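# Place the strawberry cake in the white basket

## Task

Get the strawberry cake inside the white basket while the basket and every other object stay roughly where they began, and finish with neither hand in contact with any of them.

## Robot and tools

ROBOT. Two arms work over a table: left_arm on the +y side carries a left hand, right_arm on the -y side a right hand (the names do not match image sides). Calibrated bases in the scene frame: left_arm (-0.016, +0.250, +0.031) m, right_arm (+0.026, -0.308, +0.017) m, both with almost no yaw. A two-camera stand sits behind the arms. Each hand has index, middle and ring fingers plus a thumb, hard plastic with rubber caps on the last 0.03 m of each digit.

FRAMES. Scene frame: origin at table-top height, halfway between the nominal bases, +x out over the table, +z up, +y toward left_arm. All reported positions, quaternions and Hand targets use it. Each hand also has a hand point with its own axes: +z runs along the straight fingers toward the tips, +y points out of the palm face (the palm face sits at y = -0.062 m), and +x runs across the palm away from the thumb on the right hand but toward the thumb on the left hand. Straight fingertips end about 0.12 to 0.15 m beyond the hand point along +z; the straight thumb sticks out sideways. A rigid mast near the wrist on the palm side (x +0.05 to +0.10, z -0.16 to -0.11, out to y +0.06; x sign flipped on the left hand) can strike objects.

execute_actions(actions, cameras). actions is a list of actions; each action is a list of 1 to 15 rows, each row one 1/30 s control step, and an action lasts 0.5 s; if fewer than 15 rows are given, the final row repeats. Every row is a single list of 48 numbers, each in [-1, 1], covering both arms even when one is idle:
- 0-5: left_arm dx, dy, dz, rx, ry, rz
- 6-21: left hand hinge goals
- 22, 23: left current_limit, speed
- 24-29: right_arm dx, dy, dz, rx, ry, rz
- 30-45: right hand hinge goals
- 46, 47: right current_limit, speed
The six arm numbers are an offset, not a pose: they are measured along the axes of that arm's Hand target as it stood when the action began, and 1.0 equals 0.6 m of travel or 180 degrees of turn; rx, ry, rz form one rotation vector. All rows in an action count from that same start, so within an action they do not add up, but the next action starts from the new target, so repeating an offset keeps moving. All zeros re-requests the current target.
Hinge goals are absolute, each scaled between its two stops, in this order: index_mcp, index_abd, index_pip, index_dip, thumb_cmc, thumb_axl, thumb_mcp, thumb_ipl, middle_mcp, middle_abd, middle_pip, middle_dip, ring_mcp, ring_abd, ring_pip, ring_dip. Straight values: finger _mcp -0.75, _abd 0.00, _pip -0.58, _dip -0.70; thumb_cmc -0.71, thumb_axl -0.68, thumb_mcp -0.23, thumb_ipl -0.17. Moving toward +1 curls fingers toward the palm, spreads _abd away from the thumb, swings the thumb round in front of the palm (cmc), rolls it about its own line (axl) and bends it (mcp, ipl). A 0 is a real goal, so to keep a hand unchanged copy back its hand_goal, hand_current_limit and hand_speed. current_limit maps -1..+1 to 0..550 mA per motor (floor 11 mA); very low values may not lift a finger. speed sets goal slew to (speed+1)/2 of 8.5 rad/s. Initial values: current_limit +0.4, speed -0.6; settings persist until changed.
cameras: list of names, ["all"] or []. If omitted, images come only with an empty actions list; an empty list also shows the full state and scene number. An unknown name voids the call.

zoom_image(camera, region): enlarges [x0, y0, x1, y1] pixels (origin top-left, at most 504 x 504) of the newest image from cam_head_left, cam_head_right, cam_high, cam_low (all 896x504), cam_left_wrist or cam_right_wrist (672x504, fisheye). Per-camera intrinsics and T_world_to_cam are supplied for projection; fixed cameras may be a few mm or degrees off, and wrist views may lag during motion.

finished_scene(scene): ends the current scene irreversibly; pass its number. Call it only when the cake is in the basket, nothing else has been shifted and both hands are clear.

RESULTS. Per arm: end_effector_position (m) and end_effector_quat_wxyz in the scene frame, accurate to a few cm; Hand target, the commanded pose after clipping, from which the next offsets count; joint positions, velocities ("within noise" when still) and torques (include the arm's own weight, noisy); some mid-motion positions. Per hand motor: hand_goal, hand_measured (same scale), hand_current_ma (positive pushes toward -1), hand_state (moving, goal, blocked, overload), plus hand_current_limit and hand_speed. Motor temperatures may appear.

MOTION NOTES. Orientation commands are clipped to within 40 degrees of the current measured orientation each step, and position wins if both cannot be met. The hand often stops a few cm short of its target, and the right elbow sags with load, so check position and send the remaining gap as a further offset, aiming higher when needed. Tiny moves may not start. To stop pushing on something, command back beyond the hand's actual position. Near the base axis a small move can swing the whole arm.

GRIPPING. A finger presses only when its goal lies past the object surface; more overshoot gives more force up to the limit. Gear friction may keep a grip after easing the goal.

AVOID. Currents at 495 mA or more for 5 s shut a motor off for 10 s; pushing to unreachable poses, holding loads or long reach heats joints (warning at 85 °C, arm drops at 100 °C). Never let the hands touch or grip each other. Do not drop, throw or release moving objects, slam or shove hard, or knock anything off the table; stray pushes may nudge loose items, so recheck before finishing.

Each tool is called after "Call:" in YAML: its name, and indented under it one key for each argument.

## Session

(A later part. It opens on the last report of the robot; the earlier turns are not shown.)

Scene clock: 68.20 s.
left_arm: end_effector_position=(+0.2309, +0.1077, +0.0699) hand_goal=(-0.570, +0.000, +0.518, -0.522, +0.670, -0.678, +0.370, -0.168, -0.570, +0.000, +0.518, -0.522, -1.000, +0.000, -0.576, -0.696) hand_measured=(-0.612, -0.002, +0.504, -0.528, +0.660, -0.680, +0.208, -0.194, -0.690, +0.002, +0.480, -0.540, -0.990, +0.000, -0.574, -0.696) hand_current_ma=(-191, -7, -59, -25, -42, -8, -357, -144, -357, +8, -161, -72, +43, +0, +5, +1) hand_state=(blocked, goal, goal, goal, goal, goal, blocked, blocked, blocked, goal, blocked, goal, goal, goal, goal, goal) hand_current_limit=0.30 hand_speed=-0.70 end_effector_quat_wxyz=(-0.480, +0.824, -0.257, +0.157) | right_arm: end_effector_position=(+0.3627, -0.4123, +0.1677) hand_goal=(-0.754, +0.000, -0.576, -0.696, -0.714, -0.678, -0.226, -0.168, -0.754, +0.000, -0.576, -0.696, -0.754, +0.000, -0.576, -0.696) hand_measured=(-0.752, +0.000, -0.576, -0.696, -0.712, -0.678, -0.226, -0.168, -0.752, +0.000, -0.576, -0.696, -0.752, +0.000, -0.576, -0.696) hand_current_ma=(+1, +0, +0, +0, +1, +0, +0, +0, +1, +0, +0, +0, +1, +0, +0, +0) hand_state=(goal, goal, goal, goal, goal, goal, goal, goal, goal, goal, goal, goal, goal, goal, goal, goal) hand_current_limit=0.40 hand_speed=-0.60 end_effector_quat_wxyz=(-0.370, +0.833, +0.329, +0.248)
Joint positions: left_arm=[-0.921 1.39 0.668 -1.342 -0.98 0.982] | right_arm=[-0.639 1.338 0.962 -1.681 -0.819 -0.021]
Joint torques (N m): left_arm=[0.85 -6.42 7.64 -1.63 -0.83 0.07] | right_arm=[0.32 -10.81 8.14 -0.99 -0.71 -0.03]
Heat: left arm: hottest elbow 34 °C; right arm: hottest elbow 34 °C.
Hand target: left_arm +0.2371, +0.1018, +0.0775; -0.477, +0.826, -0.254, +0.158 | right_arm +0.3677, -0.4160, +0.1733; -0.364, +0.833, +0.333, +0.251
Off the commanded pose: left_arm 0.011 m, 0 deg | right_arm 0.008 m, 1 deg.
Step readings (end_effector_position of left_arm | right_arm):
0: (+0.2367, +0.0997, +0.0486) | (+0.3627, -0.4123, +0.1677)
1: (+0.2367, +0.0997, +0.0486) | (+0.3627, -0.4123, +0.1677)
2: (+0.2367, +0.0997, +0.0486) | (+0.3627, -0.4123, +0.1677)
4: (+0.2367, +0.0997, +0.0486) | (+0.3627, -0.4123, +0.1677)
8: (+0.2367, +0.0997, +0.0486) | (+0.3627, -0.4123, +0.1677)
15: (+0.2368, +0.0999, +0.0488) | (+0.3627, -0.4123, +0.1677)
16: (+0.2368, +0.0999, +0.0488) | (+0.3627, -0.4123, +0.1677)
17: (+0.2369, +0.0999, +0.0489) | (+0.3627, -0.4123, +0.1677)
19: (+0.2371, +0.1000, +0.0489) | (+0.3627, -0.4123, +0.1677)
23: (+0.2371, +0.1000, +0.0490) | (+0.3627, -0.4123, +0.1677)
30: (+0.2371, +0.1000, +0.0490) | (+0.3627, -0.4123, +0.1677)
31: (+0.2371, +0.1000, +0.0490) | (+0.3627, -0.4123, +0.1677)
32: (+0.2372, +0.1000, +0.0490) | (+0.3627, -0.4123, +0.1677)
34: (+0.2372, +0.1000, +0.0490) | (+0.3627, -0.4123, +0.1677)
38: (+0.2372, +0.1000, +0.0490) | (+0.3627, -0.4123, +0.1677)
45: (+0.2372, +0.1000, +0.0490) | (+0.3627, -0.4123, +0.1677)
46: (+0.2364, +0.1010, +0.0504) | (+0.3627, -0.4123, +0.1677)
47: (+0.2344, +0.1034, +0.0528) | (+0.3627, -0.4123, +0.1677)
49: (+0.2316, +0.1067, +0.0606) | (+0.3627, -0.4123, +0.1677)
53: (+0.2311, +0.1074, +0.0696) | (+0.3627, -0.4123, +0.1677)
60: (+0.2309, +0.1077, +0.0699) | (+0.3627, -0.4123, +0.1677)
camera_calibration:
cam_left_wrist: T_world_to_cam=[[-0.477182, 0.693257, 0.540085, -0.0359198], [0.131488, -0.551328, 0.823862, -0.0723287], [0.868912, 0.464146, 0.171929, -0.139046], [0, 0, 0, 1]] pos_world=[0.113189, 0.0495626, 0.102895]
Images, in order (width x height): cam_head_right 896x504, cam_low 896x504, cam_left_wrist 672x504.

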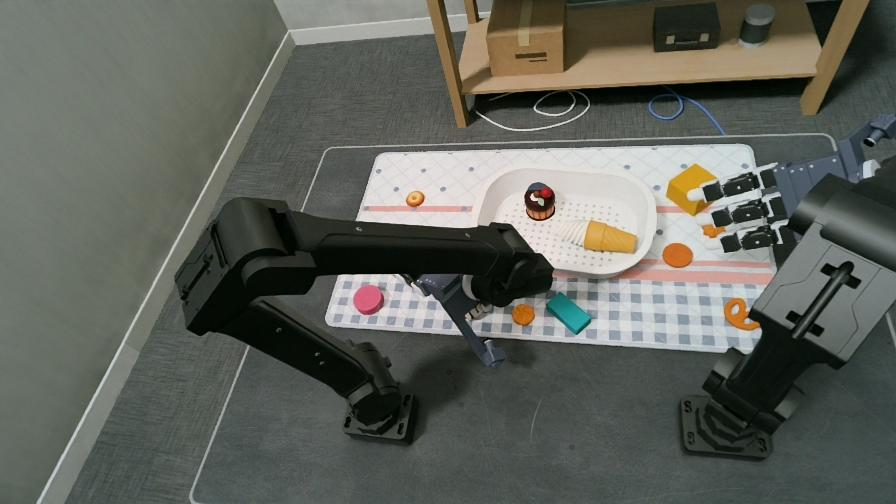

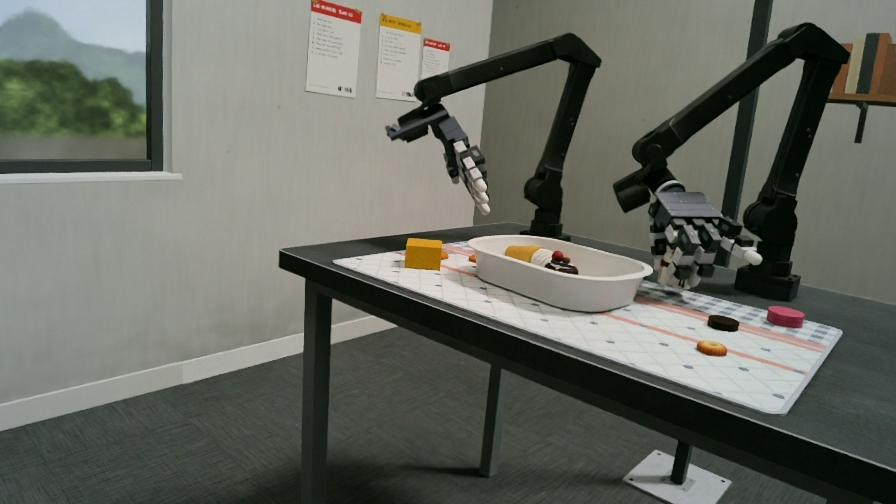

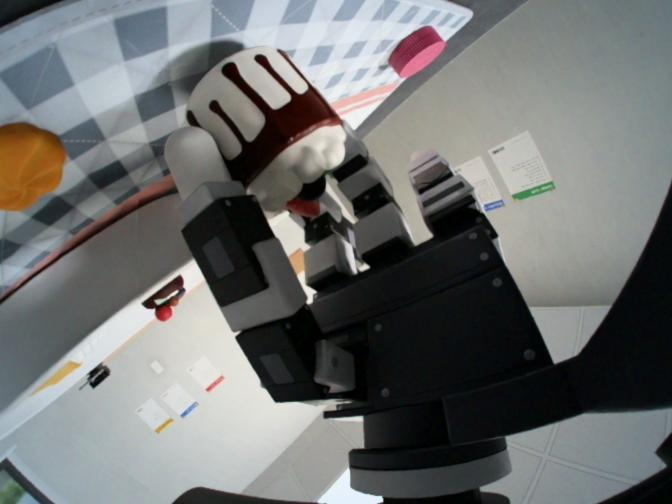

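Call:
execute_actions:
  actions:
    - [[0,-0.0722,-0.0417,0,0,0,-0.54,0,0.518,-0.522,0.671,-0.678,0.39,-0.168,-0.54,0,0.518,-0.522,-1,0,-0.576,-0.696,0.4,-0.7,0,0,0,0,0,0,-0.754,0,-0.576,-0.696,-0.714,-0.678,-0.226,-0.168,-0.754,0,-0.576,-0.696,-0.754,0,-0.576,-0.696,0.4,-0.6]]
    - [[0,-0.0722,-0.0417,0,0,0,-0.54,0,0.518,-0.522,0.671,-0.678,0.39,-0.168,-0.54,0,0.518,-0.522,-1,0,-0.576,-0.696,0.4,-0.7,0,0,0,0,0,0,-0.754,0,-0.576,-0.696,-0.714,-0.678,-0.226,-0.168,-0.754,0,-0.576,-0.696,-0.754,0,-0.576,-0.696,0.4,-0.6]]
    - [[0.0757,-0.0042,0.0072,0,0.0217,0.0125,-0.54,0,0.518,-0.522,0.671,-0.678,0.39,-0.168,-0.54,0,0.518,-0.522,-1,0,-0.576,-0.696,0.4,-0.7,0,0,0,0,0,0,-0.754,0,-0.576,-0.696,-0.714,-0.678,-0.226,-0.168,-0.754,0,-0.576,-0.696,-0.754,0,-0.576,-0.696,0.4,-0.6]]
    - [[0.0762,-0.0075,0.0132,0,0.0217,0.0125,-0.54,0,0.518,-0.522,0.671,-0.678,0.39,-0.168,-0.54,0,0.518,-0.522,-1,0,-0.576,-0.696,0.4,-0.7,0,0,0,0,0,0,-0.754,0,-0.576,-0.696,-0.714,-0.678,-0.226,-0.168,-0.754,0,-0.576,-0.696,-0.754,0,-0.576,-0.696,0.4,-0.6]]
    - [[0.074,-0.0108,0.0188,0,0,0,-0.54,0,0.518,-0.522,0.671,-0.678,0.39,-0.168,-0.54,0,0.518,-0.522,-1,0,-0.576,-0.696,0.4,-0.7,0,0,0,0,0,0,-0.754,0,-0.576,-0.696,-0.714,-0.678,-0.226,-0.168,-0.754,0,-0.576,-0.696,-0.754,0,-0.576,-0.696,0.4,-0.6]]
    - [[0.074,-0.0108,0.0188,0,0,0,-0.54,0,0.518,-0.522,0.671,-0.678,0.39,-0.168,-0.54,0,0.518,-0.522,-1,0,-0.576,-0.696,0.4,-0.7,0,0,0,0,0,0,-0.754,0,-0.576,-0.696,-0.714,-0.678,-0.226,-0.168,-0.754,0,-0.576,-0.696,-0.754,0,-0.576,-0.696,0.4,-0.6]]
  cameras: ["cam_left_wrist","cam_low","cam_head_right","cam_head_left","cam_high"]

Call:
zoom_image:
  camera: "cam_head_right"
  region: [440, 130, 680, 290]

Call:
zoom_image:
  camera: "cam_head_left"
  region: [440, 130, 680, 290]

Scene clock: 82.77 s.
left_arm: end_effector_position=(+0.3854, +0.0248, +0.1647) hand_goal=(-0.540, +0.000, +0.518, -0.522, +0.670, -0.678, +0.390, -0.168, -0.540, +0.000, +0.518, -0.522, -1.000, +0.000, -0.576, -0.696) hand_measured=(-0.594, -0.006, +0.496, -0.532, +0.656, -0.680, +0.208, -0.200, -0.674, +0.006, +0.474, -0.544, -0.986, +0.000, -0.574, -0.696) hand_current_ma=(-254, -20, -94, -42, -54, -11, -385, -188, -385, +22, -194, -89, +63, +3, +8, +1) hand_state=(blocked, goal, blocked, goal, goal, goal, blocked, blocked, blocked, goal, blocked, blocked, goal, goal, goal, goal) hand_current_limit=0.40 hand_speed=-0.70 end_effector_quat_wxyz=(-0.471, +0.799, -0.327, +0.179) | right_arm: end_effector_position=(+0.3627, -0.4123, +0.1677) hand_goal=(-0.754, +0.000, -0.576, -0.696, -0.714, -0.678, -0.226, -0.168, -0.754, +0.000, -0.576, -0.696, -0.754, +0.000, -0.576, -0.696) hand_measured=(-0.752, +0.000, -0.576, -0.696, -0.712, -0.678, -0.226, -0.168, -0.752, +0.000, -0.576, -0.696, -0.752, +0.000, -0.576, -0.696) hand_current_ma=(+1, +0, +0, +0, +1, +0, +0, +0, +1, +0, +0, +0, +1, +0, +0, +0) hand_state=(goal, goal, goal, goal, goal, goal, goal, goal, goal, goal, goal, goal, goal, goal, goal, goal) hand_current_limit=0.40 hand_speed=-0.60 end_effector_quat_wxyz=(-0.370, +0.833, +0.329, +0.248)
Joint positions: left_arm=[-0.746 1.525 1.137 -1.179 -1.057 1.6] | right_arm=[-0.639 1.338 0.962 -1.681 -0.819 -0.021]
Joint torques (N m): left_arm=[0.79 -11.81 10.84 0.01 -1.03 0.11] | right_arm=[0.09 -10.64 8.14 -0.98 -0.74 -0.08]
Heat: left arm: hottest elbow 35 °C; right arm: hottest elbow 35 °C.
Hand target: left_arm +0.3985, +0.0158, +0.1812; -0.465, +0.803, -0.318, +0.195 | right_arm +0.3677, -0.4160, +0.1733; -0.364, +0.833, +0.333, +0.251
Off the commanded pose: left_arm 0.023 m, 2 deg | right_arm 0.008 m, 1 deg.
Step readings (end_effector_position of left_arm | right_arm):
0: (+0.2309, +0.1077, +0.0699) | (+0.3627, -0.4123, +0.1677)
1: (+0.2300, +0.1088, +0.0727) | (+0.3627, -0.4123, +0.1677)
2: (+0.2270, +0.1127, +0.0780) | (+0.3627, -0.4123, +0.1677)
4: (+0.2253, +0.1149, +0.0942) | (+0.3627, -0.4123, +0.1677)
8: (+0.2289, +0.1104, +0.1167) | (+0.3627, -0.4123, +0.1677)
15: (+0.2292, +0.1100, +0.1188) | (+0.3627, -0.4123, +0.1677)
16: (+0.2283, +0.1108, +0.1216) | (+0.3627, -0.4123, +0.1677)
17: (+0.2256, +0.1141, +0.1268) | (+0.3627, -0.4123, +0.1677)
19: (+0.2247, +0.1152, +0.1426) | (+0.3627, -0.4123, +0.1677)
23: (+0.2283, +0.1104, +0.1642) | (+0.3627, -0.4123, +0.1677)
30: (+0.2282, +0.1105, +0.1663) | (+0.3627, -0.4123, +0.1677)
31: (+0.2321, +0.1094, +0.1670) | (+0.3627, -0.4123, +0.1677)
32: (+0.2392, +0.1074, +0.1683) | (+0.3627, -0.4123, +0.1677)
34: (+0.2551, +0.0982, +0.1691) | (+0.3627, -0.4123, +0.1677)
38: (+0.2677, +0.0901, +0.1673) | (+0.3627, -0.4123, +0.1677)
45: (+0.2660, +0.0903, +0.1656) | (+0.3627, -0.4123, +0.1677)
46: (+0.2695, +0.0891, +0.1661) | (+0.3627, -0.4123, +0.1677)
47: (+0.2766, +0.0869, +0.1667) | (+0.3627, -0.4123, +0.1677)
49: (+0.2928, +0.0758, +0.1673) | (+0.3627, -0.4123, +0.1677)
53: (+0.3075, +0.0666, +0.1669) | (+0.3627, -0.4123, +0.1677)
60: (+0.3069, +0.0669, +0.1648) | (+0.3627, -0.4123, +0.1677)
61: (+0.3093, +0.0655, +0.1653) | (+0.3627, -0.4123, +0.1677)
62: (+0.3138, +0.0639, +0.1658) | (+0.3627, -0.4123, +0.1677)
64: (+0.3296, +0.0542, +0.1668) | (+0.3627, -0.4123, +0.1677)
68: (+0.3459, +0.0460, +0.1649) | (+0.3627, -0.4123, +0.1677)
75: (+0.3450, +0.0476, +0.1640) | (+0.3627, -0.4123, +0.1677)
76: (+0.3471, +0.0463, +0.1646) | (+0.3627, -0.4123, +0.1677)
77: (+0.3521, +0.0449, +0.1655) | (+0.3627, -0.4123, +0.1677)
79: (+0.3687, +0.0332, +0.1676) | (+0.3627, -0.4123, +0.1677)
83: (+0.3861, +0.0230, +0.1660) | (+0.3627, -0.4123, +0.1677)
90: (+0.3857, +0.0247, +0.1647) | (+0.3627, -0.4123, +0.1677)
camera_calibration:
cam_left_wrist: T_world_to_cam=[[-0.35099, 0.744844, 0.567463, -0.010401], [0.067489, -0.584319, 0.808713, -0.188499], [0.933944, 0.322148, 0.154821, -0.269886], [0, 0, 0, 1]] pos_world=[0.261129, -0.0154533, 0.200128]
Images, in order (width x height): cam_head_left 896x504, cam_head_right 896x504, cam_high 896x504, cam_low 896x504, cam_left_wrist 672x504.

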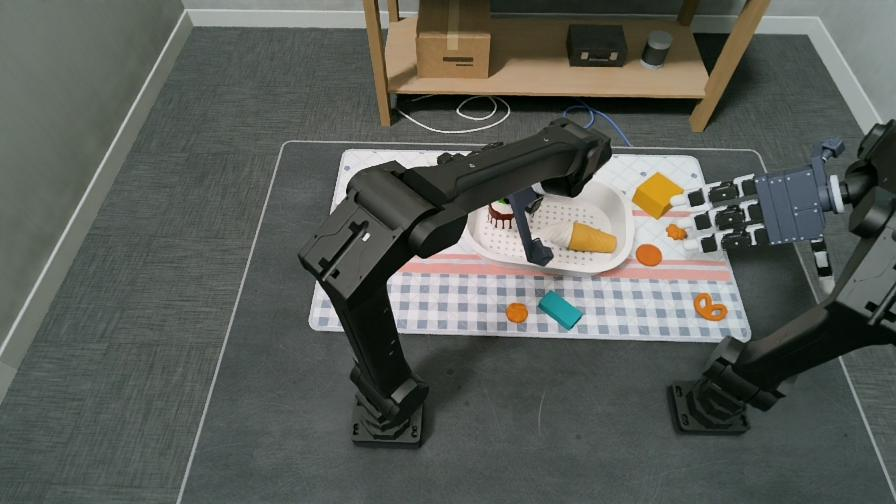

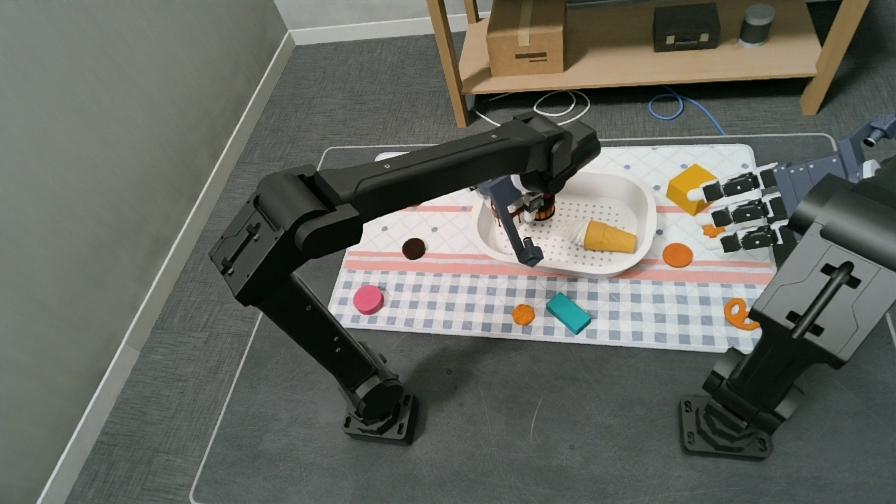

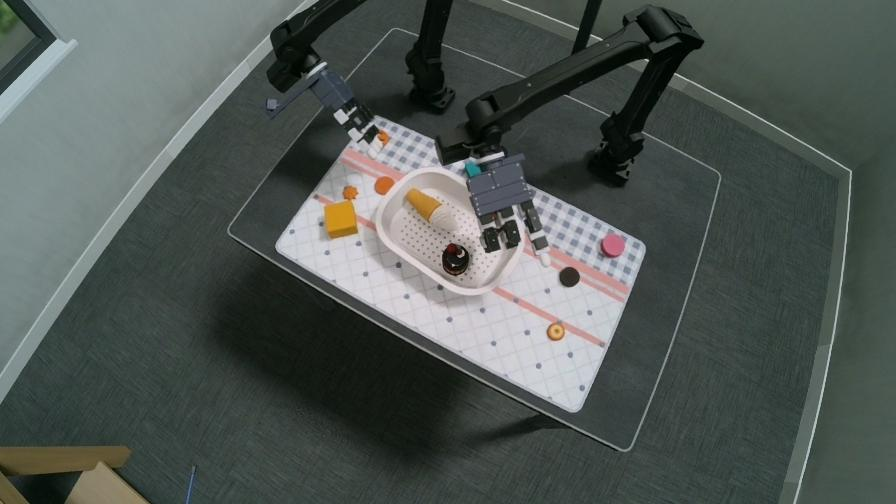

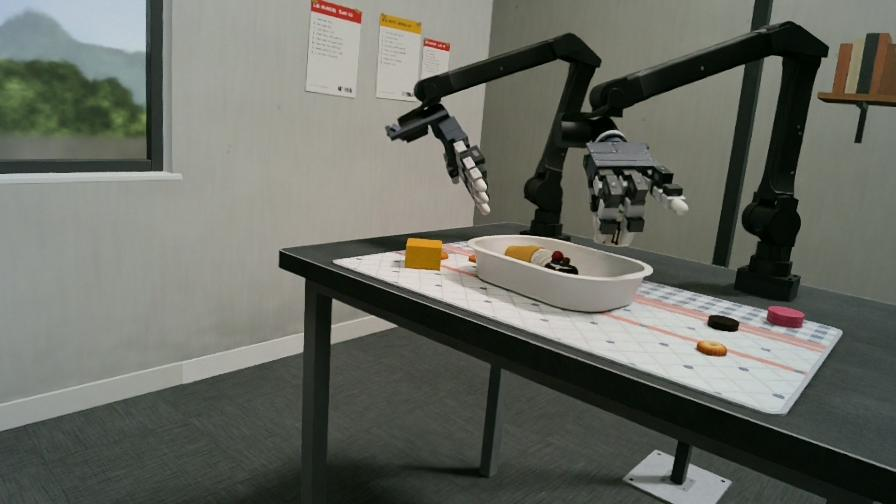

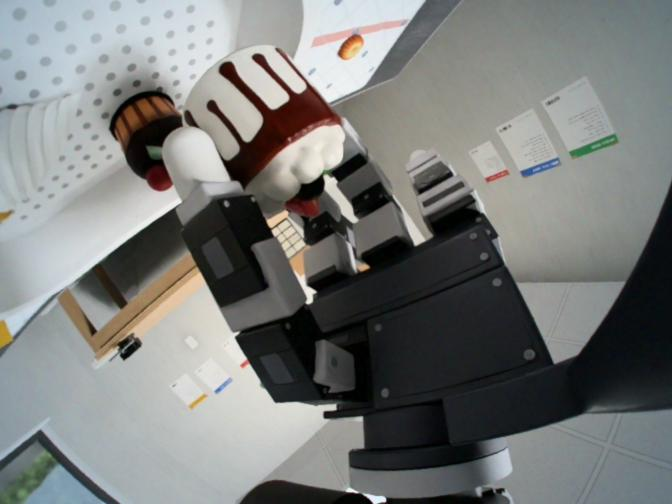

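Scaled by 2.100 from the camera's 896x504 image, which has a finer 1280x720 frame.

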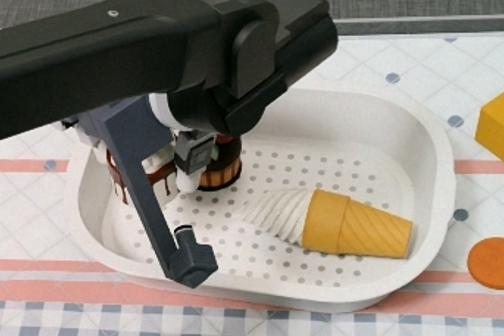

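Scaled by 2.100 from the camera's 896x504 image, which has a finer 1280x720 frame.

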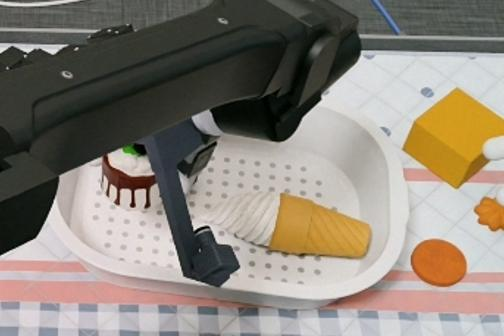

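Call:
execute_actions:
  actions:
    - [[0.0137,0.0668,0.0512,0,0,0,-0.54,0,0.518,-0.522,0.671,-0.678,0.39,-0.168,-0.54,0,0.518,-0.522,-1,0,-0.576,-0.696,0.4,-0.7,0,0,0,0,0,0,-0.754,0,-0.576,-0.696,-0.714,-0.678,-0.226,-0.168,-0.754,0,-0.576,-0.696,-0.754,0,-0.576,-0.696,0.4,-0.6]]
    - [[0,0.0505,0.0292,0,0,0,-0.54,0,0.518,-0.522,0.671,-0.678,0.39,-0.168,-0.54,0,0.518,-0.522,-1,0,-0.576,-0.696,0.4,-0.7,0,0,0,0,0,0,-0.754,0,-0.576,-0.696,-0.714,-0.678,-0.226,-0.168,-0.754,0,-0.576,-0.696,-0.754,0,-0.576,-0.696,0.4,-0.6]]
  cameras: ["cam_left_wrist","cam_low","cam_head_right","cam_head_left","cam_high"]

Call:
zoom_image:
  camera: "cam_head_right"
  region: [440, 130, 680, 290]

Call:
zoom_image:
  camera: "cam_head_left"
  region: [440, 130, 680, 290]

Call:
zoom_image:
  camera: "cam_high"
  region: [370, 150, 600, 330]

Scene clock: 93.43 s.
left_arm: end_effector_position=(+0.4075, +0.0120, +0.0949) hand_goal=(-0.540, +0.000, +0.518, -0.522, +0.670, -0.678, +0.390, -0.168, -0.540, +0.000, +0.518, -0.522, -1.000, +0.000, -0.576, -0.696) hand_measured=(-0.594, -0.006, +0.496, -0.532, +0.658, -0.680, +0.208, -0.200, -0.674, +0.008, +0.474, -0.544, -0.986, +0.002, -0.574, -0.696) hand_current_ma=(-252, -20, -94, -42, -52, -10, -385, -188, -385, +24, -195, -89, +57, +3, +8, +1) hand_state=(blocked, goal, blocked, goal, goal, goal, blocked, blocked, blocked, goal, blocked, blocked, goal, goal, goal, goal) hand_current_limit=0.40 hand_speed=-0.70 end_effector_quat_wxyz=(-0.465, +0.802, -0.321, +0.193) | right_arm: end_effector_position=(+0.3627, -0.4123, +0.1677) hand_goal=(-0.754, +0.000, -0.576, -0.696, -0.714, -0.678, -0.226, -0.168, -0.754, +0.000, -0.576, -0.696, -0.754, +0.000, -0.576, -0.696) hand_measured=(-0.752, +0.000, -0.576, -0.696, -0.712, -0.678, -0.226, -0.168, -0.752, +0.000, -0.576, -0.696, -0.752, +0.000, -0.576, -0.696) hand_current_ma=(+1, +0, +0, +0, +1, +0, +0, +0, +1, +0, +0, +0, +1, +0, +0, +0) hand_state=(goal, goal, goal, goal, goal, goal, goal, goal, goal, goal, goal, goal, goal, goal, goal, goal) hand_current_limit=0.40 hand_speed=-0.60 end_effector_quat_wxyz=(-0.370, +0.833, +0.329, +0.248)
Joint positions: left_arm=[-0.732 1.648 1.078 -0.934 -1.055 1.634] | right_arm=[-0.639 1.338 0.962 -1.681 -0.819 -0.021]
Joint torques (N m): left_arm=[1.03 -12.92 6.72 0.32 -1.05 0.11] | right_arm=[0.09 -10.4 8.06 -0.83 -0.71 -0.05]
Heat: left arm: hottest elbow 34 °C; right arm: hottest elbow 35 °C.
Hand target: left_arm +0.4107, +0.0144, +0.0964; -0.465, +0.803, -0.318, +0.195 | right_arm +0.3677, -0.4160, +0.1733; -0.364, +0.833, +0.333, +0.251
Off the commanded pose: left_arm 0.004 m, 0 deg | right_arm 0.008 m, 1 deg.
Step readings (end_effector_position of left_arm | right_arm):
0: (+0.3854, +0.0249, +0.1647) | (+0.3627, -0.4123, +0.1677)
1: (+0.3876, +0.0233, +0.1627) | (+0.3627, -0.4123, +0.1677)
2: (+0.3935, +0.0198, +0.1610) | (+0.3627, -0.4123, +0.1677)
4: (+0.4042, +0.0132, +0.1526) | (+0.3627, -0.4123, +0.1677)
8: (+0.4081, +0.0107, +0.1332) | (+0.3627, -0.4123, +0.1677)
15: (+0.4067, +0.0123, +0.1276) | (+0.3627, -0.4123, +0.1677)
16: (+0.4072, +0.0120, +0.1254) | (+0.3627, -0.4123, +0.1677)
17: (+0.4094, +0.0102, +0.1236) | (+0.3627, -0.4123, +0.1677)
19: (+0.4098, +0.0097, +0.1142) | (+0.3627, -0.4123, +0.1677)
23: (+0.4073, +0.0121, +0.0979) | (+0.3627, -0.4123, +0.1677)
30: (+0.4075, +0.0120, +0.0949) | (+0.3627, -0.4123, +0.1677)
camera_calibration:
cam_left_wrist: T_world_to_cam=[[-0.361966, 0.759602, 0.540357, 0.0534494], [0.0459127, -0.564433, 0.824201, -0.134], [0.93106, 0.323142, 0.16943, -0.275794], [0, 0, 0, 1]] pos_world=[0.28228, -0.0271135, 0.128289]
Images, in order (width x height): cam_head_left 896x504, cam_head_right 896x504, cam_high 896x504, cam_low 896x504, cam_left_wrist 672x504.

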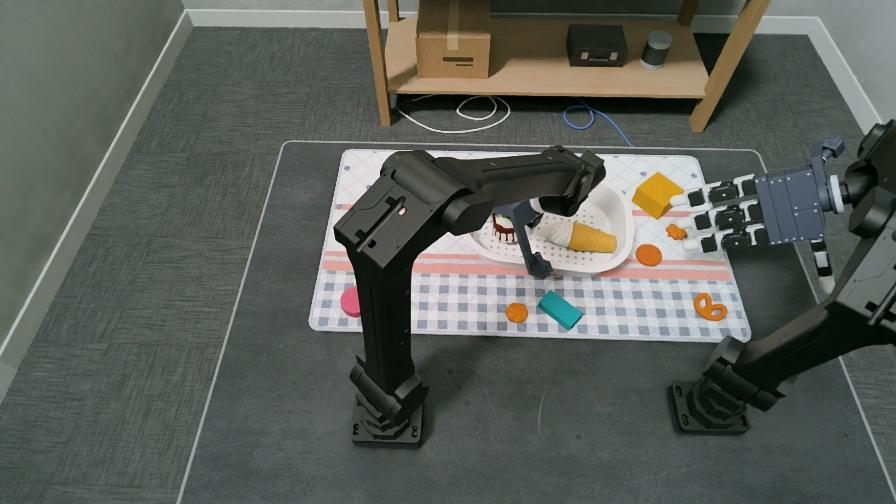

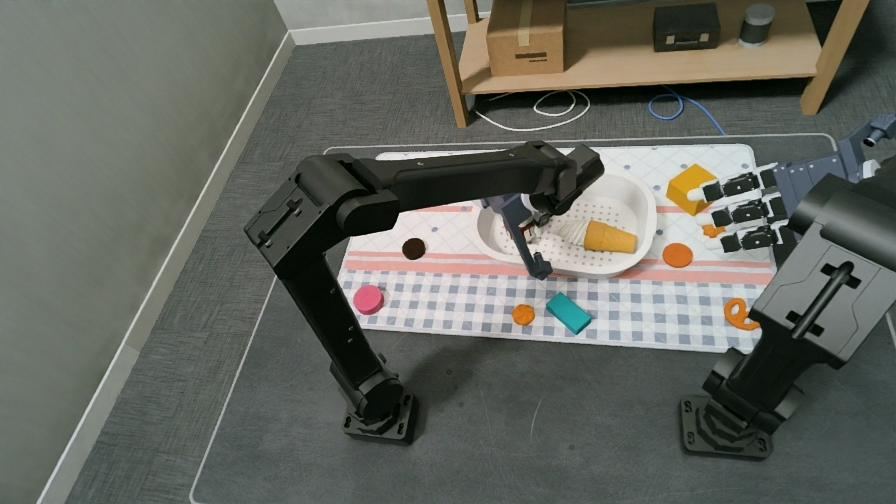

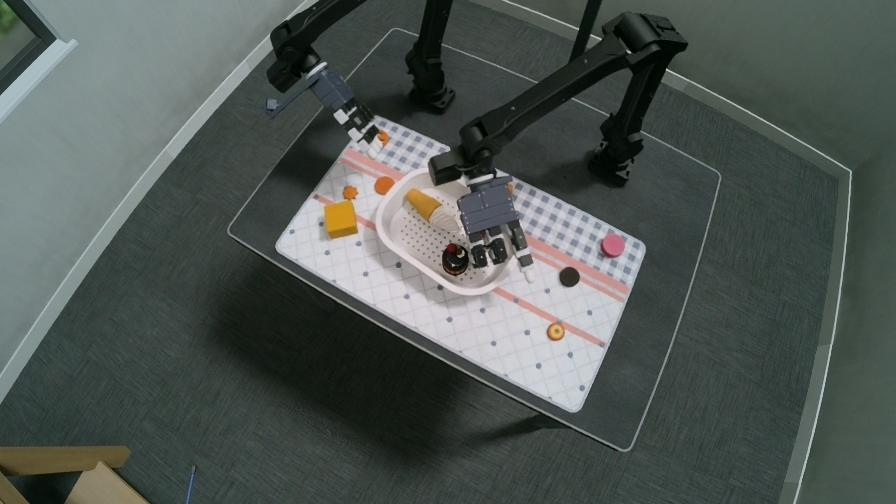

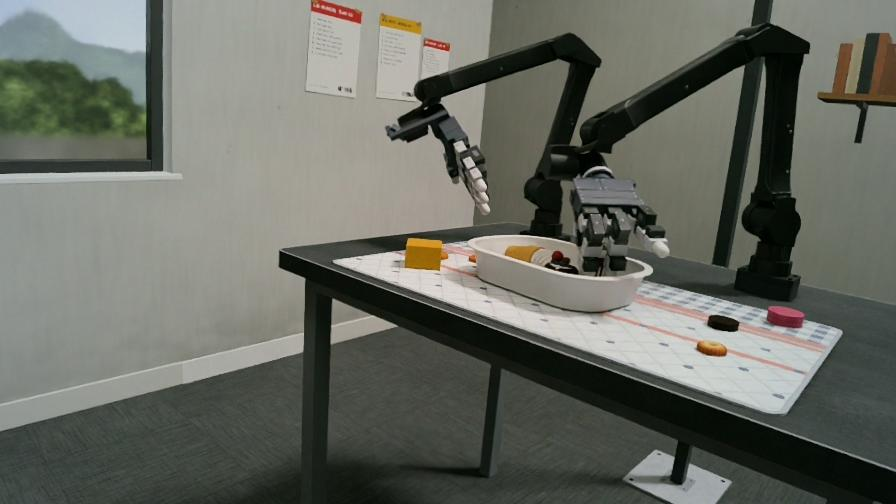

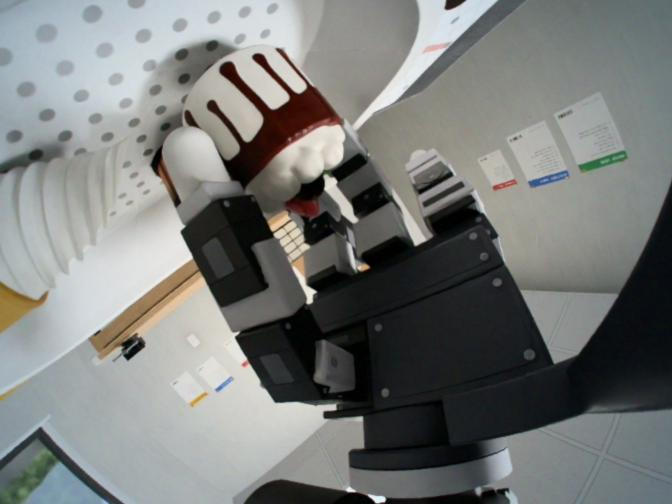

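Scaled by 2.100 from the camera's 896x504 image, which has a finer 1280x720 frame.

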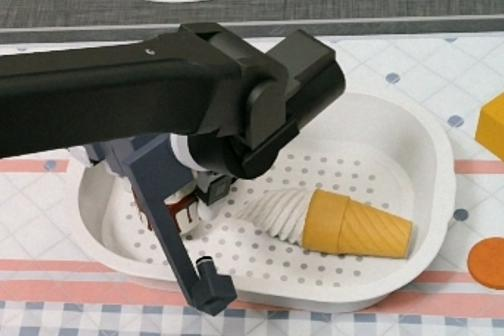

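Scaled by 2.100 from the camera's 896x504 image, which has a finer 1280x720 frame.

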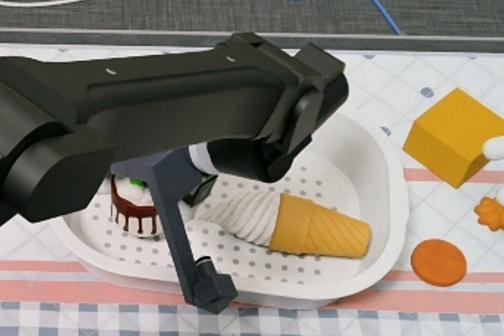

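Scaled by 2.191 from the camera's 896x504 image, which has a finer 1280x720 frame.

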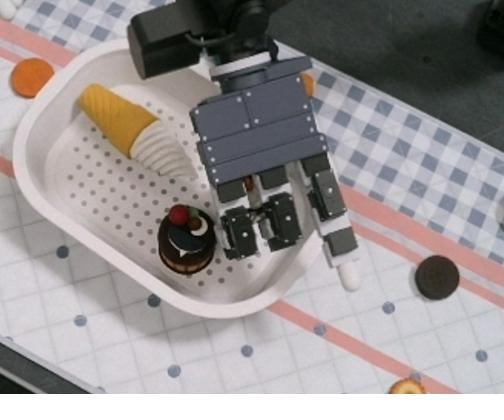

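Call:
execute_actions:
  actions:
    - [[-0.007,0.0425,0.0328,0,0,0,-0.54,0,0.518,-0.522,0.671,-0.678,0.39,-0.168,-0.54,0,0.518,-0.522,-1,0,-0.576,-0.696,0.4,-0.7,0,0,0,0,0,0,-0.754,0,-0.576,-0.696,-0.714,-0.678,-0.226,-0.168,-0.754,0,-0.576,-0.696,-0.754,0,-0.576,-0.696,0.4,-0.6]]
  cameras: ["cam_left_wrist","cam_low","cam_head_right"]

Call:
zoom_image:
  camera: "cam_head_right"
  region: [440, 130, 680, 290]

Scene clock: 102.10 s.
left_arm: end_effector_position=(+0.4094, +0.0171, +0.0678) hand_goal=(-0.540, +0.000, +0.518, -0.522, +0.670, -0.678, +0.390, -0.168, -0.540, +0.000, +0.518, -0.522, -1.000, +0.000, -0.576, -0.696) hand_measured=(-0.592, -0.006, +0.496, -0.532, +0.656, -0.680, +0.208, -0.202, -0.674, +0.006, +0.474, -0.544, -0.988, +0.002, -0.574, -0.696) hand_current_ma=(-246, -20, -94, -42, -56, -11, -385, -196, -385, +20, -195, -88, +55, +3, +8, +1) hand_state=(blocked, goal, blocked, goal, goal, goal, blocked, blocked, blocked, goal, blocked, blocked, goal, goal, goal, goal) hand_current_limit=0.40 hand_speed=-0.70 end_effector_quat_wxyz=(-0.465, +0.802, -0.319, +0.197) | right_arm: end_effector_position=(+0.3627, -0.4123, +0.1677) hand_goal=(-0.754, +0.000, -0.576, -0.696, -0.714, -0.678, -0.226, -0.168, -0.754, +0.000, -0.576, -0.696, -0.754, +0.000, -0.576, -0.696) hand_measured=(-0.752, +0.000, -0.576, -0.696, -0.712, -0.678, -0.226, -0.168, -0.752, +0.000, -0.576, -0.696, -0.752, +0.000, -0.576, -0.696) hand_current_ma=(+1, +0, +0, +0, +1, +0, +0, +0, +1, +0, +0, +0, +1, +0, +0, +0) hand_state=(goal, goal, goal, goal, goal, goal, goal, goal, goal, goal, goal, goal, goal, goal, goal, goal) hand_current_limit=0.40 hand_speed=-0.60 end_effector_quat_wxyz=(-0.370, +0.833, +0.329, +0.248)
Joint positions: left_arm=[-0.722 1.68 1.032 -0.829 -1.056 1.656] | right_arm=[-0.639 1.338 0.962 -1.681 -0.819 -0.021]
Joint torques (N m): left_arm=[0.97 -12.22 6.15 0.47 -0.97 0.1] | right_arm=[0.15 -10.75 8.08 -0.85 -0.73 -0.02]
Heat: left arm: hottest elbow 35 °C; right arm: hottest elbow 36 °C.
Hand target: left_arm +0.4111, +0.0202, +0.0642; -0.465, +0.803, -0.318, +0.195 | right_arm +0.3677, -0.4160, +0.1733; -0.364, +0.833, +0.333, +0.251
Off the commanded pose: left_arm 0.005 m, 0 deg | right_arm 0.008 m, 1 deg.
Step readings (end_effector_position of left_arm | right_arm):
0: (+0.4075, +0.0120, +0.0949) | (+0.3627, -0.4123, +0.1677)
1: (+0.4081, +0.0122, +0.0928) | (+0.3627, -0.4123, +0.1677)
2: (+0.4100, +0.0112, +0.0906) | (+0.3627, -0.4123, +0.1677)
4: (+0.4101, +0.0132, +0.0817) | (+0.3627, -0.4123, +0.1677)
8: (+0.4093, +0.0170, +0.0682) | (+0.3627, -0.4123, +0.1677)
15: (+0.4095, +0.0171, +0.0678) | (+0.3627, -0.4123, +0.1677)
camera_calibration:
cam_left_wrist: T_world_to_cam=[[-0.365916, 0.76177, 0.534614, 0.0669023], [0.0396549, -0.561169, 0.82675, -0.106572], [0.929802, 0.323722, 0.175133, -0.274455], [0, 0, 0, 1]] pos_world=[0.283896, -0.0219221, 0.100408]
Images, in order (width x height): cam_head_right 896x504, cam_low 896x504, cam_left_wrist 672x504.

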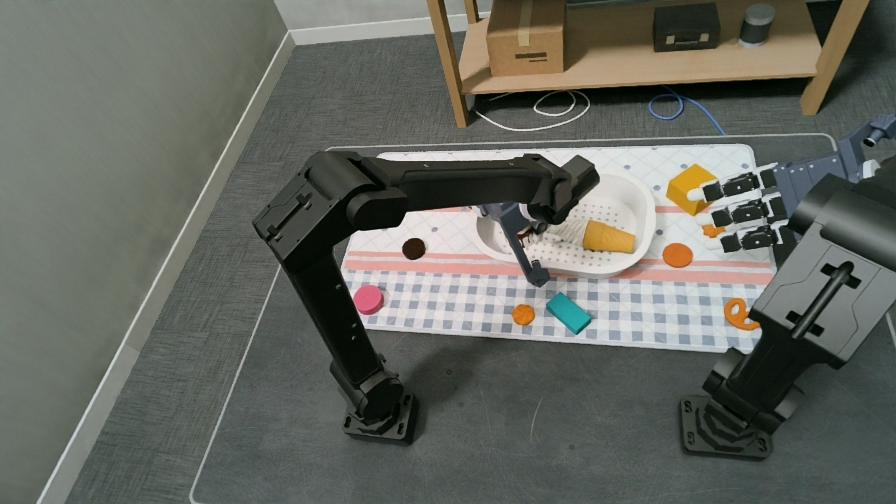

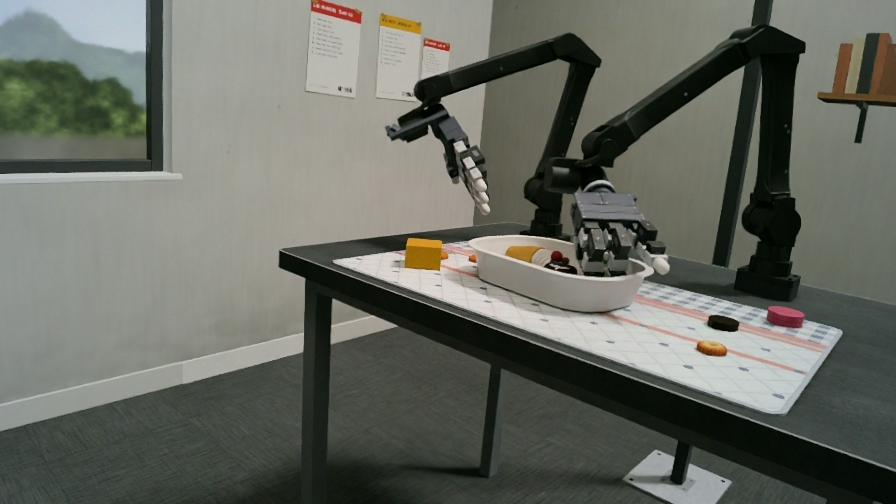

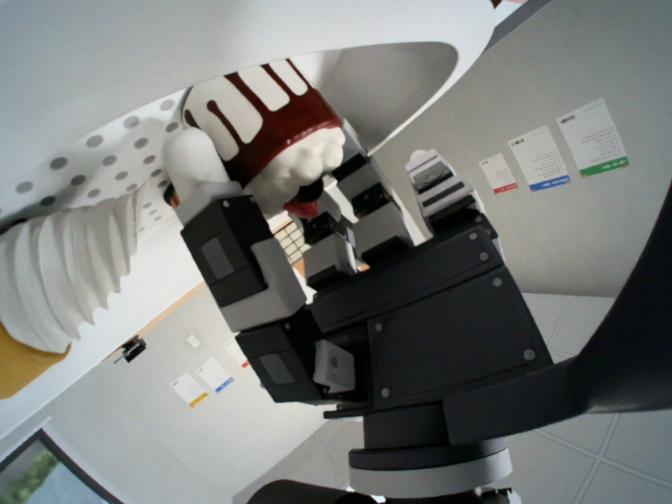

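Scaled by 2.100 from the camera's 896x504 image, which has a finer 1280x720 frame.

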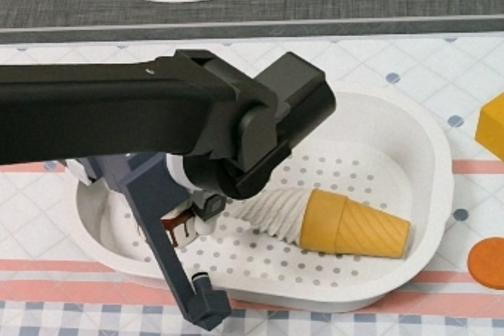

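Call:
execute_actions:
  actions:
    - [[0,0.0115,0.0067,0,0,0,-0.54,0,0.518,-0.522,0.671,-0.678,0.39,-0.168,-0.54,0,0.518,-0.522,-1,0,-0.576,-0.696,0.4,-0.7,0,0,0,0,0,0,-0.754,0,-0.576,-0.696,-0.714,-0.678,-0.226,-0.168,-0.754,0,-0.576,-0.696,-0.754,0,-0.576,-0.696,0.4,-0.6]]
  cameras: ["cam_head_left","cam_head_right","cam_low"]

Call:
zoom_image:
  camera: "cam_head_left"
  region: [440, 190, 600, 300]

Call:
zoom_image:
  camera: "cam_low"
  region: [540, 180, 700, 320]

Scene clock: 107.77 s.
left_arm: end_effector_position=(+0.4107, +0.0164, +0.0676) hand_goal=(-0.540, +0.000, +0.518, -0.522, +0.670, -0.678, +0.390, -0.168, -0.540, +0.000, +0.518, -0.522, -1.000, +0.000, -0.576, -0.696) hand_measured=(-0.592, -0.006, +0.496, -0.532, +0.656, -0.680, +0.208, -0.202, -0.674, +0.008, +0.474, -0.542, -0.988, +0.002, -0.574, -0.696) hand_current_ma=(-244, -20, -94, -42, -56, -11, -385, -196, -385, +24, -195, -88, +55, +3, +8, +1) hand_state=(blocked, goal, blocked, goal, goal, goal, blocked, blocked, blocked, goal, blocked, blocked, goal, goal, goal, goal) hand_current_limit=0.40 hand_speed=-0.70 end_effector_quat_wxyz=(-0.465, +0.801, -0.319, +0.200) | right_arm: end_effector_position=(+0.3627, -0.4123, +0.1677) hand_goal=(-0.754, +0.000, -0.576, -0.696, -0.714, -0.678, -0.226, -0.168, -0.754, +0.000, -0.576, -0.696, -0.754, +0.000, -0.576, -0.696) hand_measured=(-0.752, +0.000, -0.576, -0.696, -0.712, -0.678, -0.226, -0.168, -0.752, +0.000, -0.576, -0.696, -0.752, +0.000, -0.576, -0.696) hand_current_ma=(+1, +0, +0, +0, +1, +0, +0, +0, +1, +0, +0, +0, +1, +0, +0, +0) hand_state=(goal, goal, goal, goal, goal, goal, goal, goal, goal, goal, goal, goal, goal, goal, goal, goal) hand_current_limit=0.40 hand_speed=-0.60 end_effector_quat_wxyz=(-0.370, +0.833, +0.329, +0.248)
Joint positions: left_arm=[-0.722 1.68 1.03 -0.814 -1.059 1.666] | right_arm=[-0.639 1.338 0.962 -1.681 -0.819 -0.021]
Joint torques (N m): left_arm=[0.97 -11.16 5.72 0.73 -0.85 0] | right_arm=[0.38 -10.4 8.03 -0.88 -0.73 -0.02]
Heat: left arm: hottest elbow 34 °C; right arm: hottest elbow 36 °C.
Hand target: left_arm +0.4113, +0.0202, +0.0563; -0.465, +0.803, -0.318, +0.195 | right_arm +0.3677, -0.4160, +0.1733; -0.364, +0.833, +0.333, +0.251
Off the commanded pose: left_arm 0.012 m, 1 deg | right_arm 0.008 m, 1 deg.
Step readings (end_effector_position of left_arm | right_arm):
0: (+0.4094, +0.0171, +0.0678) | (+0.3627, -0.4123, +0.1677)
1: (+0.4098, +0.0168, +0.0678) | (+0.3627, -0.4123, +0.1677)
2: (+0.4101, +0.0166, +0.0677) | (+0.3627, -0.4123, +0.1677)
4: (+0.4106, +0.0164, +0.0677) | (+0.3627, -0.4123, +0.1677)
8: (+0.4107, +0.0164, +0.0676) | (+0.3627, -0.4123, +0.1677)
15: (+0.4107, +0.0164, +0.0676) | (+0.3627, -0.4123, +0.1677)
Images, in order (width x height): cam_head_left 896x504, cam_head_right 896x504, cam_low 896x504.

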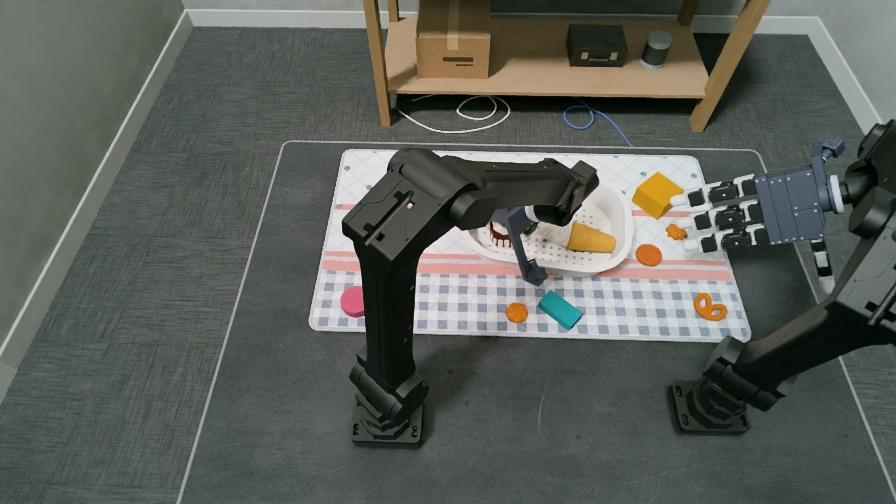

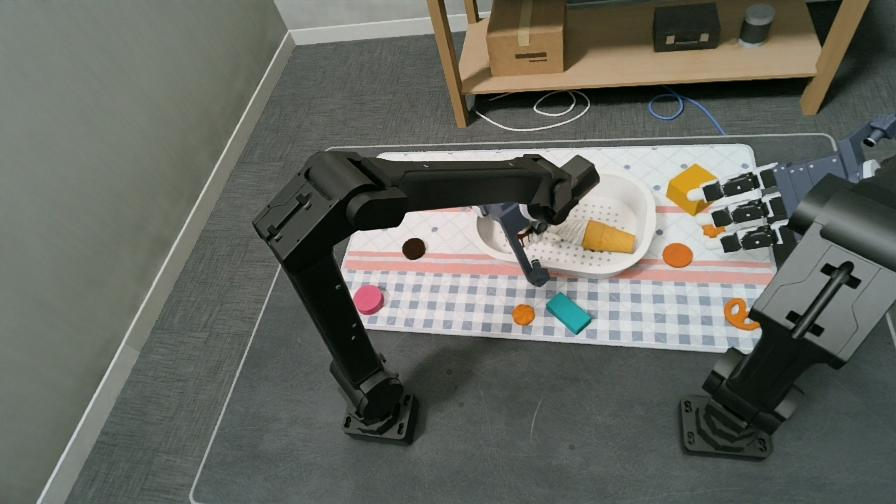

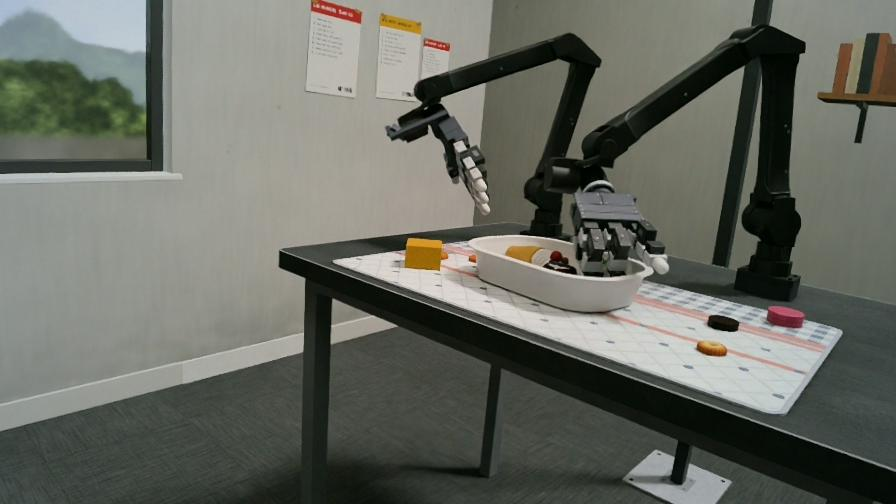

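Scaled by 3.150 from the camera's 896x504 image, which has a finer 1280x720 frame.

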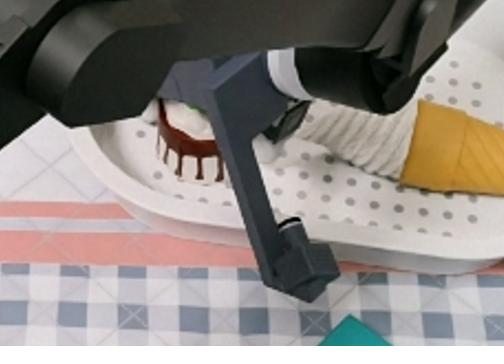

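Scaled by 3.150 from the camera's 896x504 image, which has a finer 1280x720 frame.

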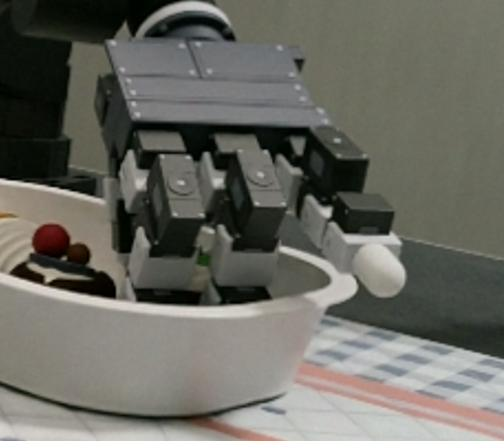

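Call:
execute_actions:
  actions:
    - [[0,-0.013,-0.0075,0,0,0,-0.59,0,0.518,-0.522,0.671,-0.678,0.21,-0.168,-0.66,0,0.518,-0.522,-1,0,-0.576,-0.696,0.4,-0.8,0,0,0,0,0,0,-0.754,0,-0.576,-0.696,-0.714,-0.678,-0.226,-0.168,-0.754,0,-0.576,-0.696,-0.754,0,-0.576,-0.696,0.4,-0.6]]
    - [[0,0,0,0,0,0,-0.7,0,0.518,-0.522,0.671,-0.678,0.1,-0.168,-0.79,0,0.518,-0.522,-1,0,-0.576,-0.696,0.4,-0.85,0,0,0,0,0,0,-0.754,0,-0.576,-0.696,-0.714,-0.678,-0.226,-0.168,-0.754,0,-0.576,-0.696,-0.754,0,-0.576,-0.696,0.4,-0.6]]
  cameras: ["cam_left_wrist","cam_head_right","cam_low"]

Scene clock: 115.53 s.
left_arm: end_effector_position=(+0.4101, +0.0157, +0.0670) hand_goal=(-0.700, +0.000, +0.518, -0.522, +0.670, -0.678, +0.100, -0.168, -0.790, +0.000, +0.518, -0.522, -1.000, +0.000, -0.576, -0.696) hand_measured=(-0.684, -0.004, +0.514, -0.524, +0.666, -0.680, +0.102, -0.170, -0.750, +0.000, +0.524, -0.526, -0.988, +0.002, -0.574, -0.696) hand_current_ma=(+70, -11, -13, -10, -18, -11, +9, -10, +188, +0, +24, -12, +55, +3, +8, +1) hand_state=(goal, goal, goal, goal, goal, goal, goal, goal, blocked, goal, goal, goal, goal, goal, goal, goal) hand_current_limit=0.40 hand_speed=-0.85 end_effector_quat_wxyz=(-0.463, +0.802, -0.320, +0.199) | right_arm: end_effector_position=(+0.3627, -0.4123, +0.1677) hand_goal=(-0.754, +0.000, -0.576, -0.696, -0.714, -0.678, -0.226, -0.168, -0.754, +0.000, -0.576, -0.696, -0.754, +0.000, -0.576, -0.696) hand_measured=(-0.752, +0.000, -0.576, -0.696, -0.712, -0.678, -0.226, -0.168, -0.752, +0.000, -0.576, -0.696, -0.752, +0.000, -0.576, -0.696) hand_current_ma=(+1, +0, +0, +0, +1, +0, +0, +0, +1, +0, +0, +0, +1, +0, +0, +0) hand_state=(goal, goal, goal, goal, goal, goal, goal, goal, goal, goal, goal, goal, goal, goal, goal, goal) hand_current_limit=0.40 hand_speed=-0.60 end_effector_quat_wxyz=(-0.370, +0.833, +0.329, +0.248)
Joint positions: left_arm=[-0.722 1.68 1.03 -0.814 -1.053 1.666] | right_arm=[-0.639 1.338 0.962 -1.681 -0.819 -0.021]
Joint torques (N m): left_arm=[0.97 -12.4 6.41 -0.12 -1.09 0.01] | right_arm=[0.26 -10.7 8.09 -0.91 -0.74 -0.05]
Heat: left arm: hottest elbow 34 °C; right arm: hottest elbow 36 °C.
Hand target: left_arm +0.4112, +0.0202, +0.0653; -0.465, +0.803, -0.318, +0.195 | right_arm +0.3677, -0.4160, +0.1733; -0.364, +0.833, +0.333, +0.251
Off the commanded pose: left_arm 0.005 m, 1 deg | right_arm 0.008 m, 1 deg.
Step readings (end_effector_position of left_arm | right_arm):
0: (+0.4107, +0.0164, +0.0676) | (+0.3627, -0.4123, +0.1677)
1: (+0.4107, +0.0164, +0.0676) | (+0.3627, -0.4123, +0.1677)
2: (+0.4107, +0.0164, +0.0676) | (+0.3627, -0.4123, +0.1677)
4: (+0.4107, +0.0164, +0.0676) | (+0.3627, -0.4123, +0.1677)
8: (+0.4107, +0.0164, +0.0676) | (+0.3627, -0.4123, +0.1677)
15: (+0.4107, +0.0164, +0.0676) | (+0.3627, -0.4123, +0.1677)
16: (+0.4107, +0.0164, +0.0676) | (+0.3627, -0.4123, +0.1677)
17: (+0.4106, +0.0163, +0.0675) | (+0.3627, -0.4123, +0.1677)
19: (+0.4105, +0.0161, +0.0674) | (+0.3627, -0.4123, +0.1677)
23: (+0.4103, +0.0158, +0.0671) | (+0.3627, -0.4123, +0.1677)
30: (+0.4101, +0.0157, +0.0670) | (+0.3627, -0.4123, +0.1677)
camera_calibration:
cam_left_wrist: T_world_to_cam=[[-0.362633, 0.765895, 0.530944, 0.0674327], [0.0360948, -0.557754, 0.829221, -0.105383], [0.931233, 0.319867, 0.174615, -0.275054], [0, 0, 0, 1]] pos_world=[0.284397, -0.0224431, 0.0996112]
Images, in order (width x height): cam_head_right 896x504, cam_low 896x504, cam_left_wrist 672x504.

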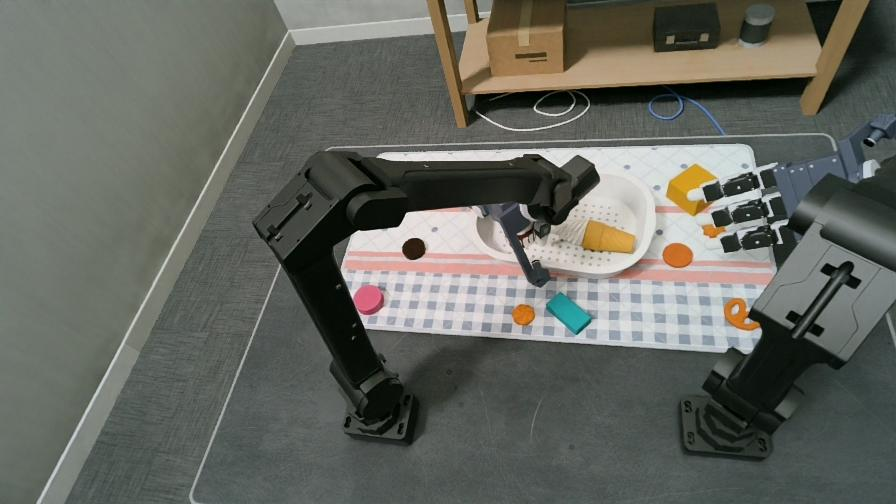

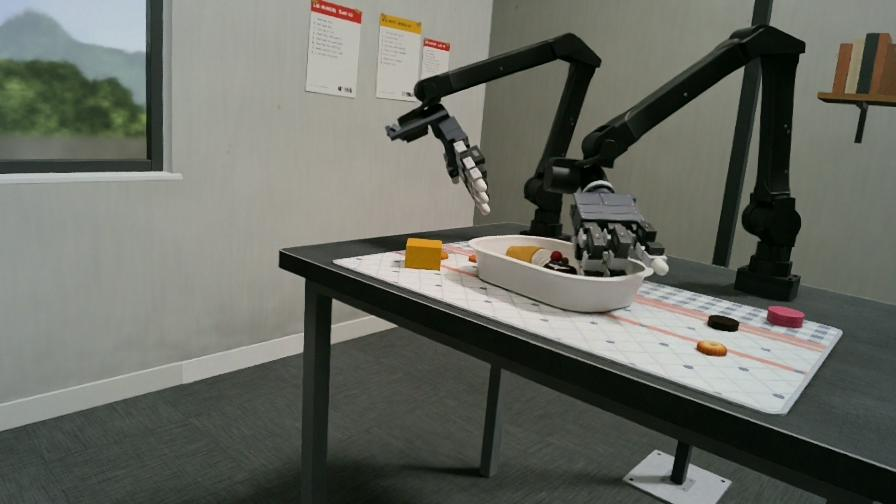

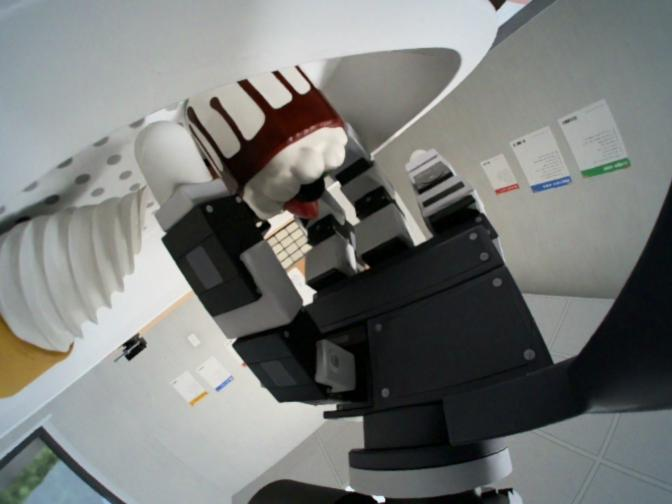

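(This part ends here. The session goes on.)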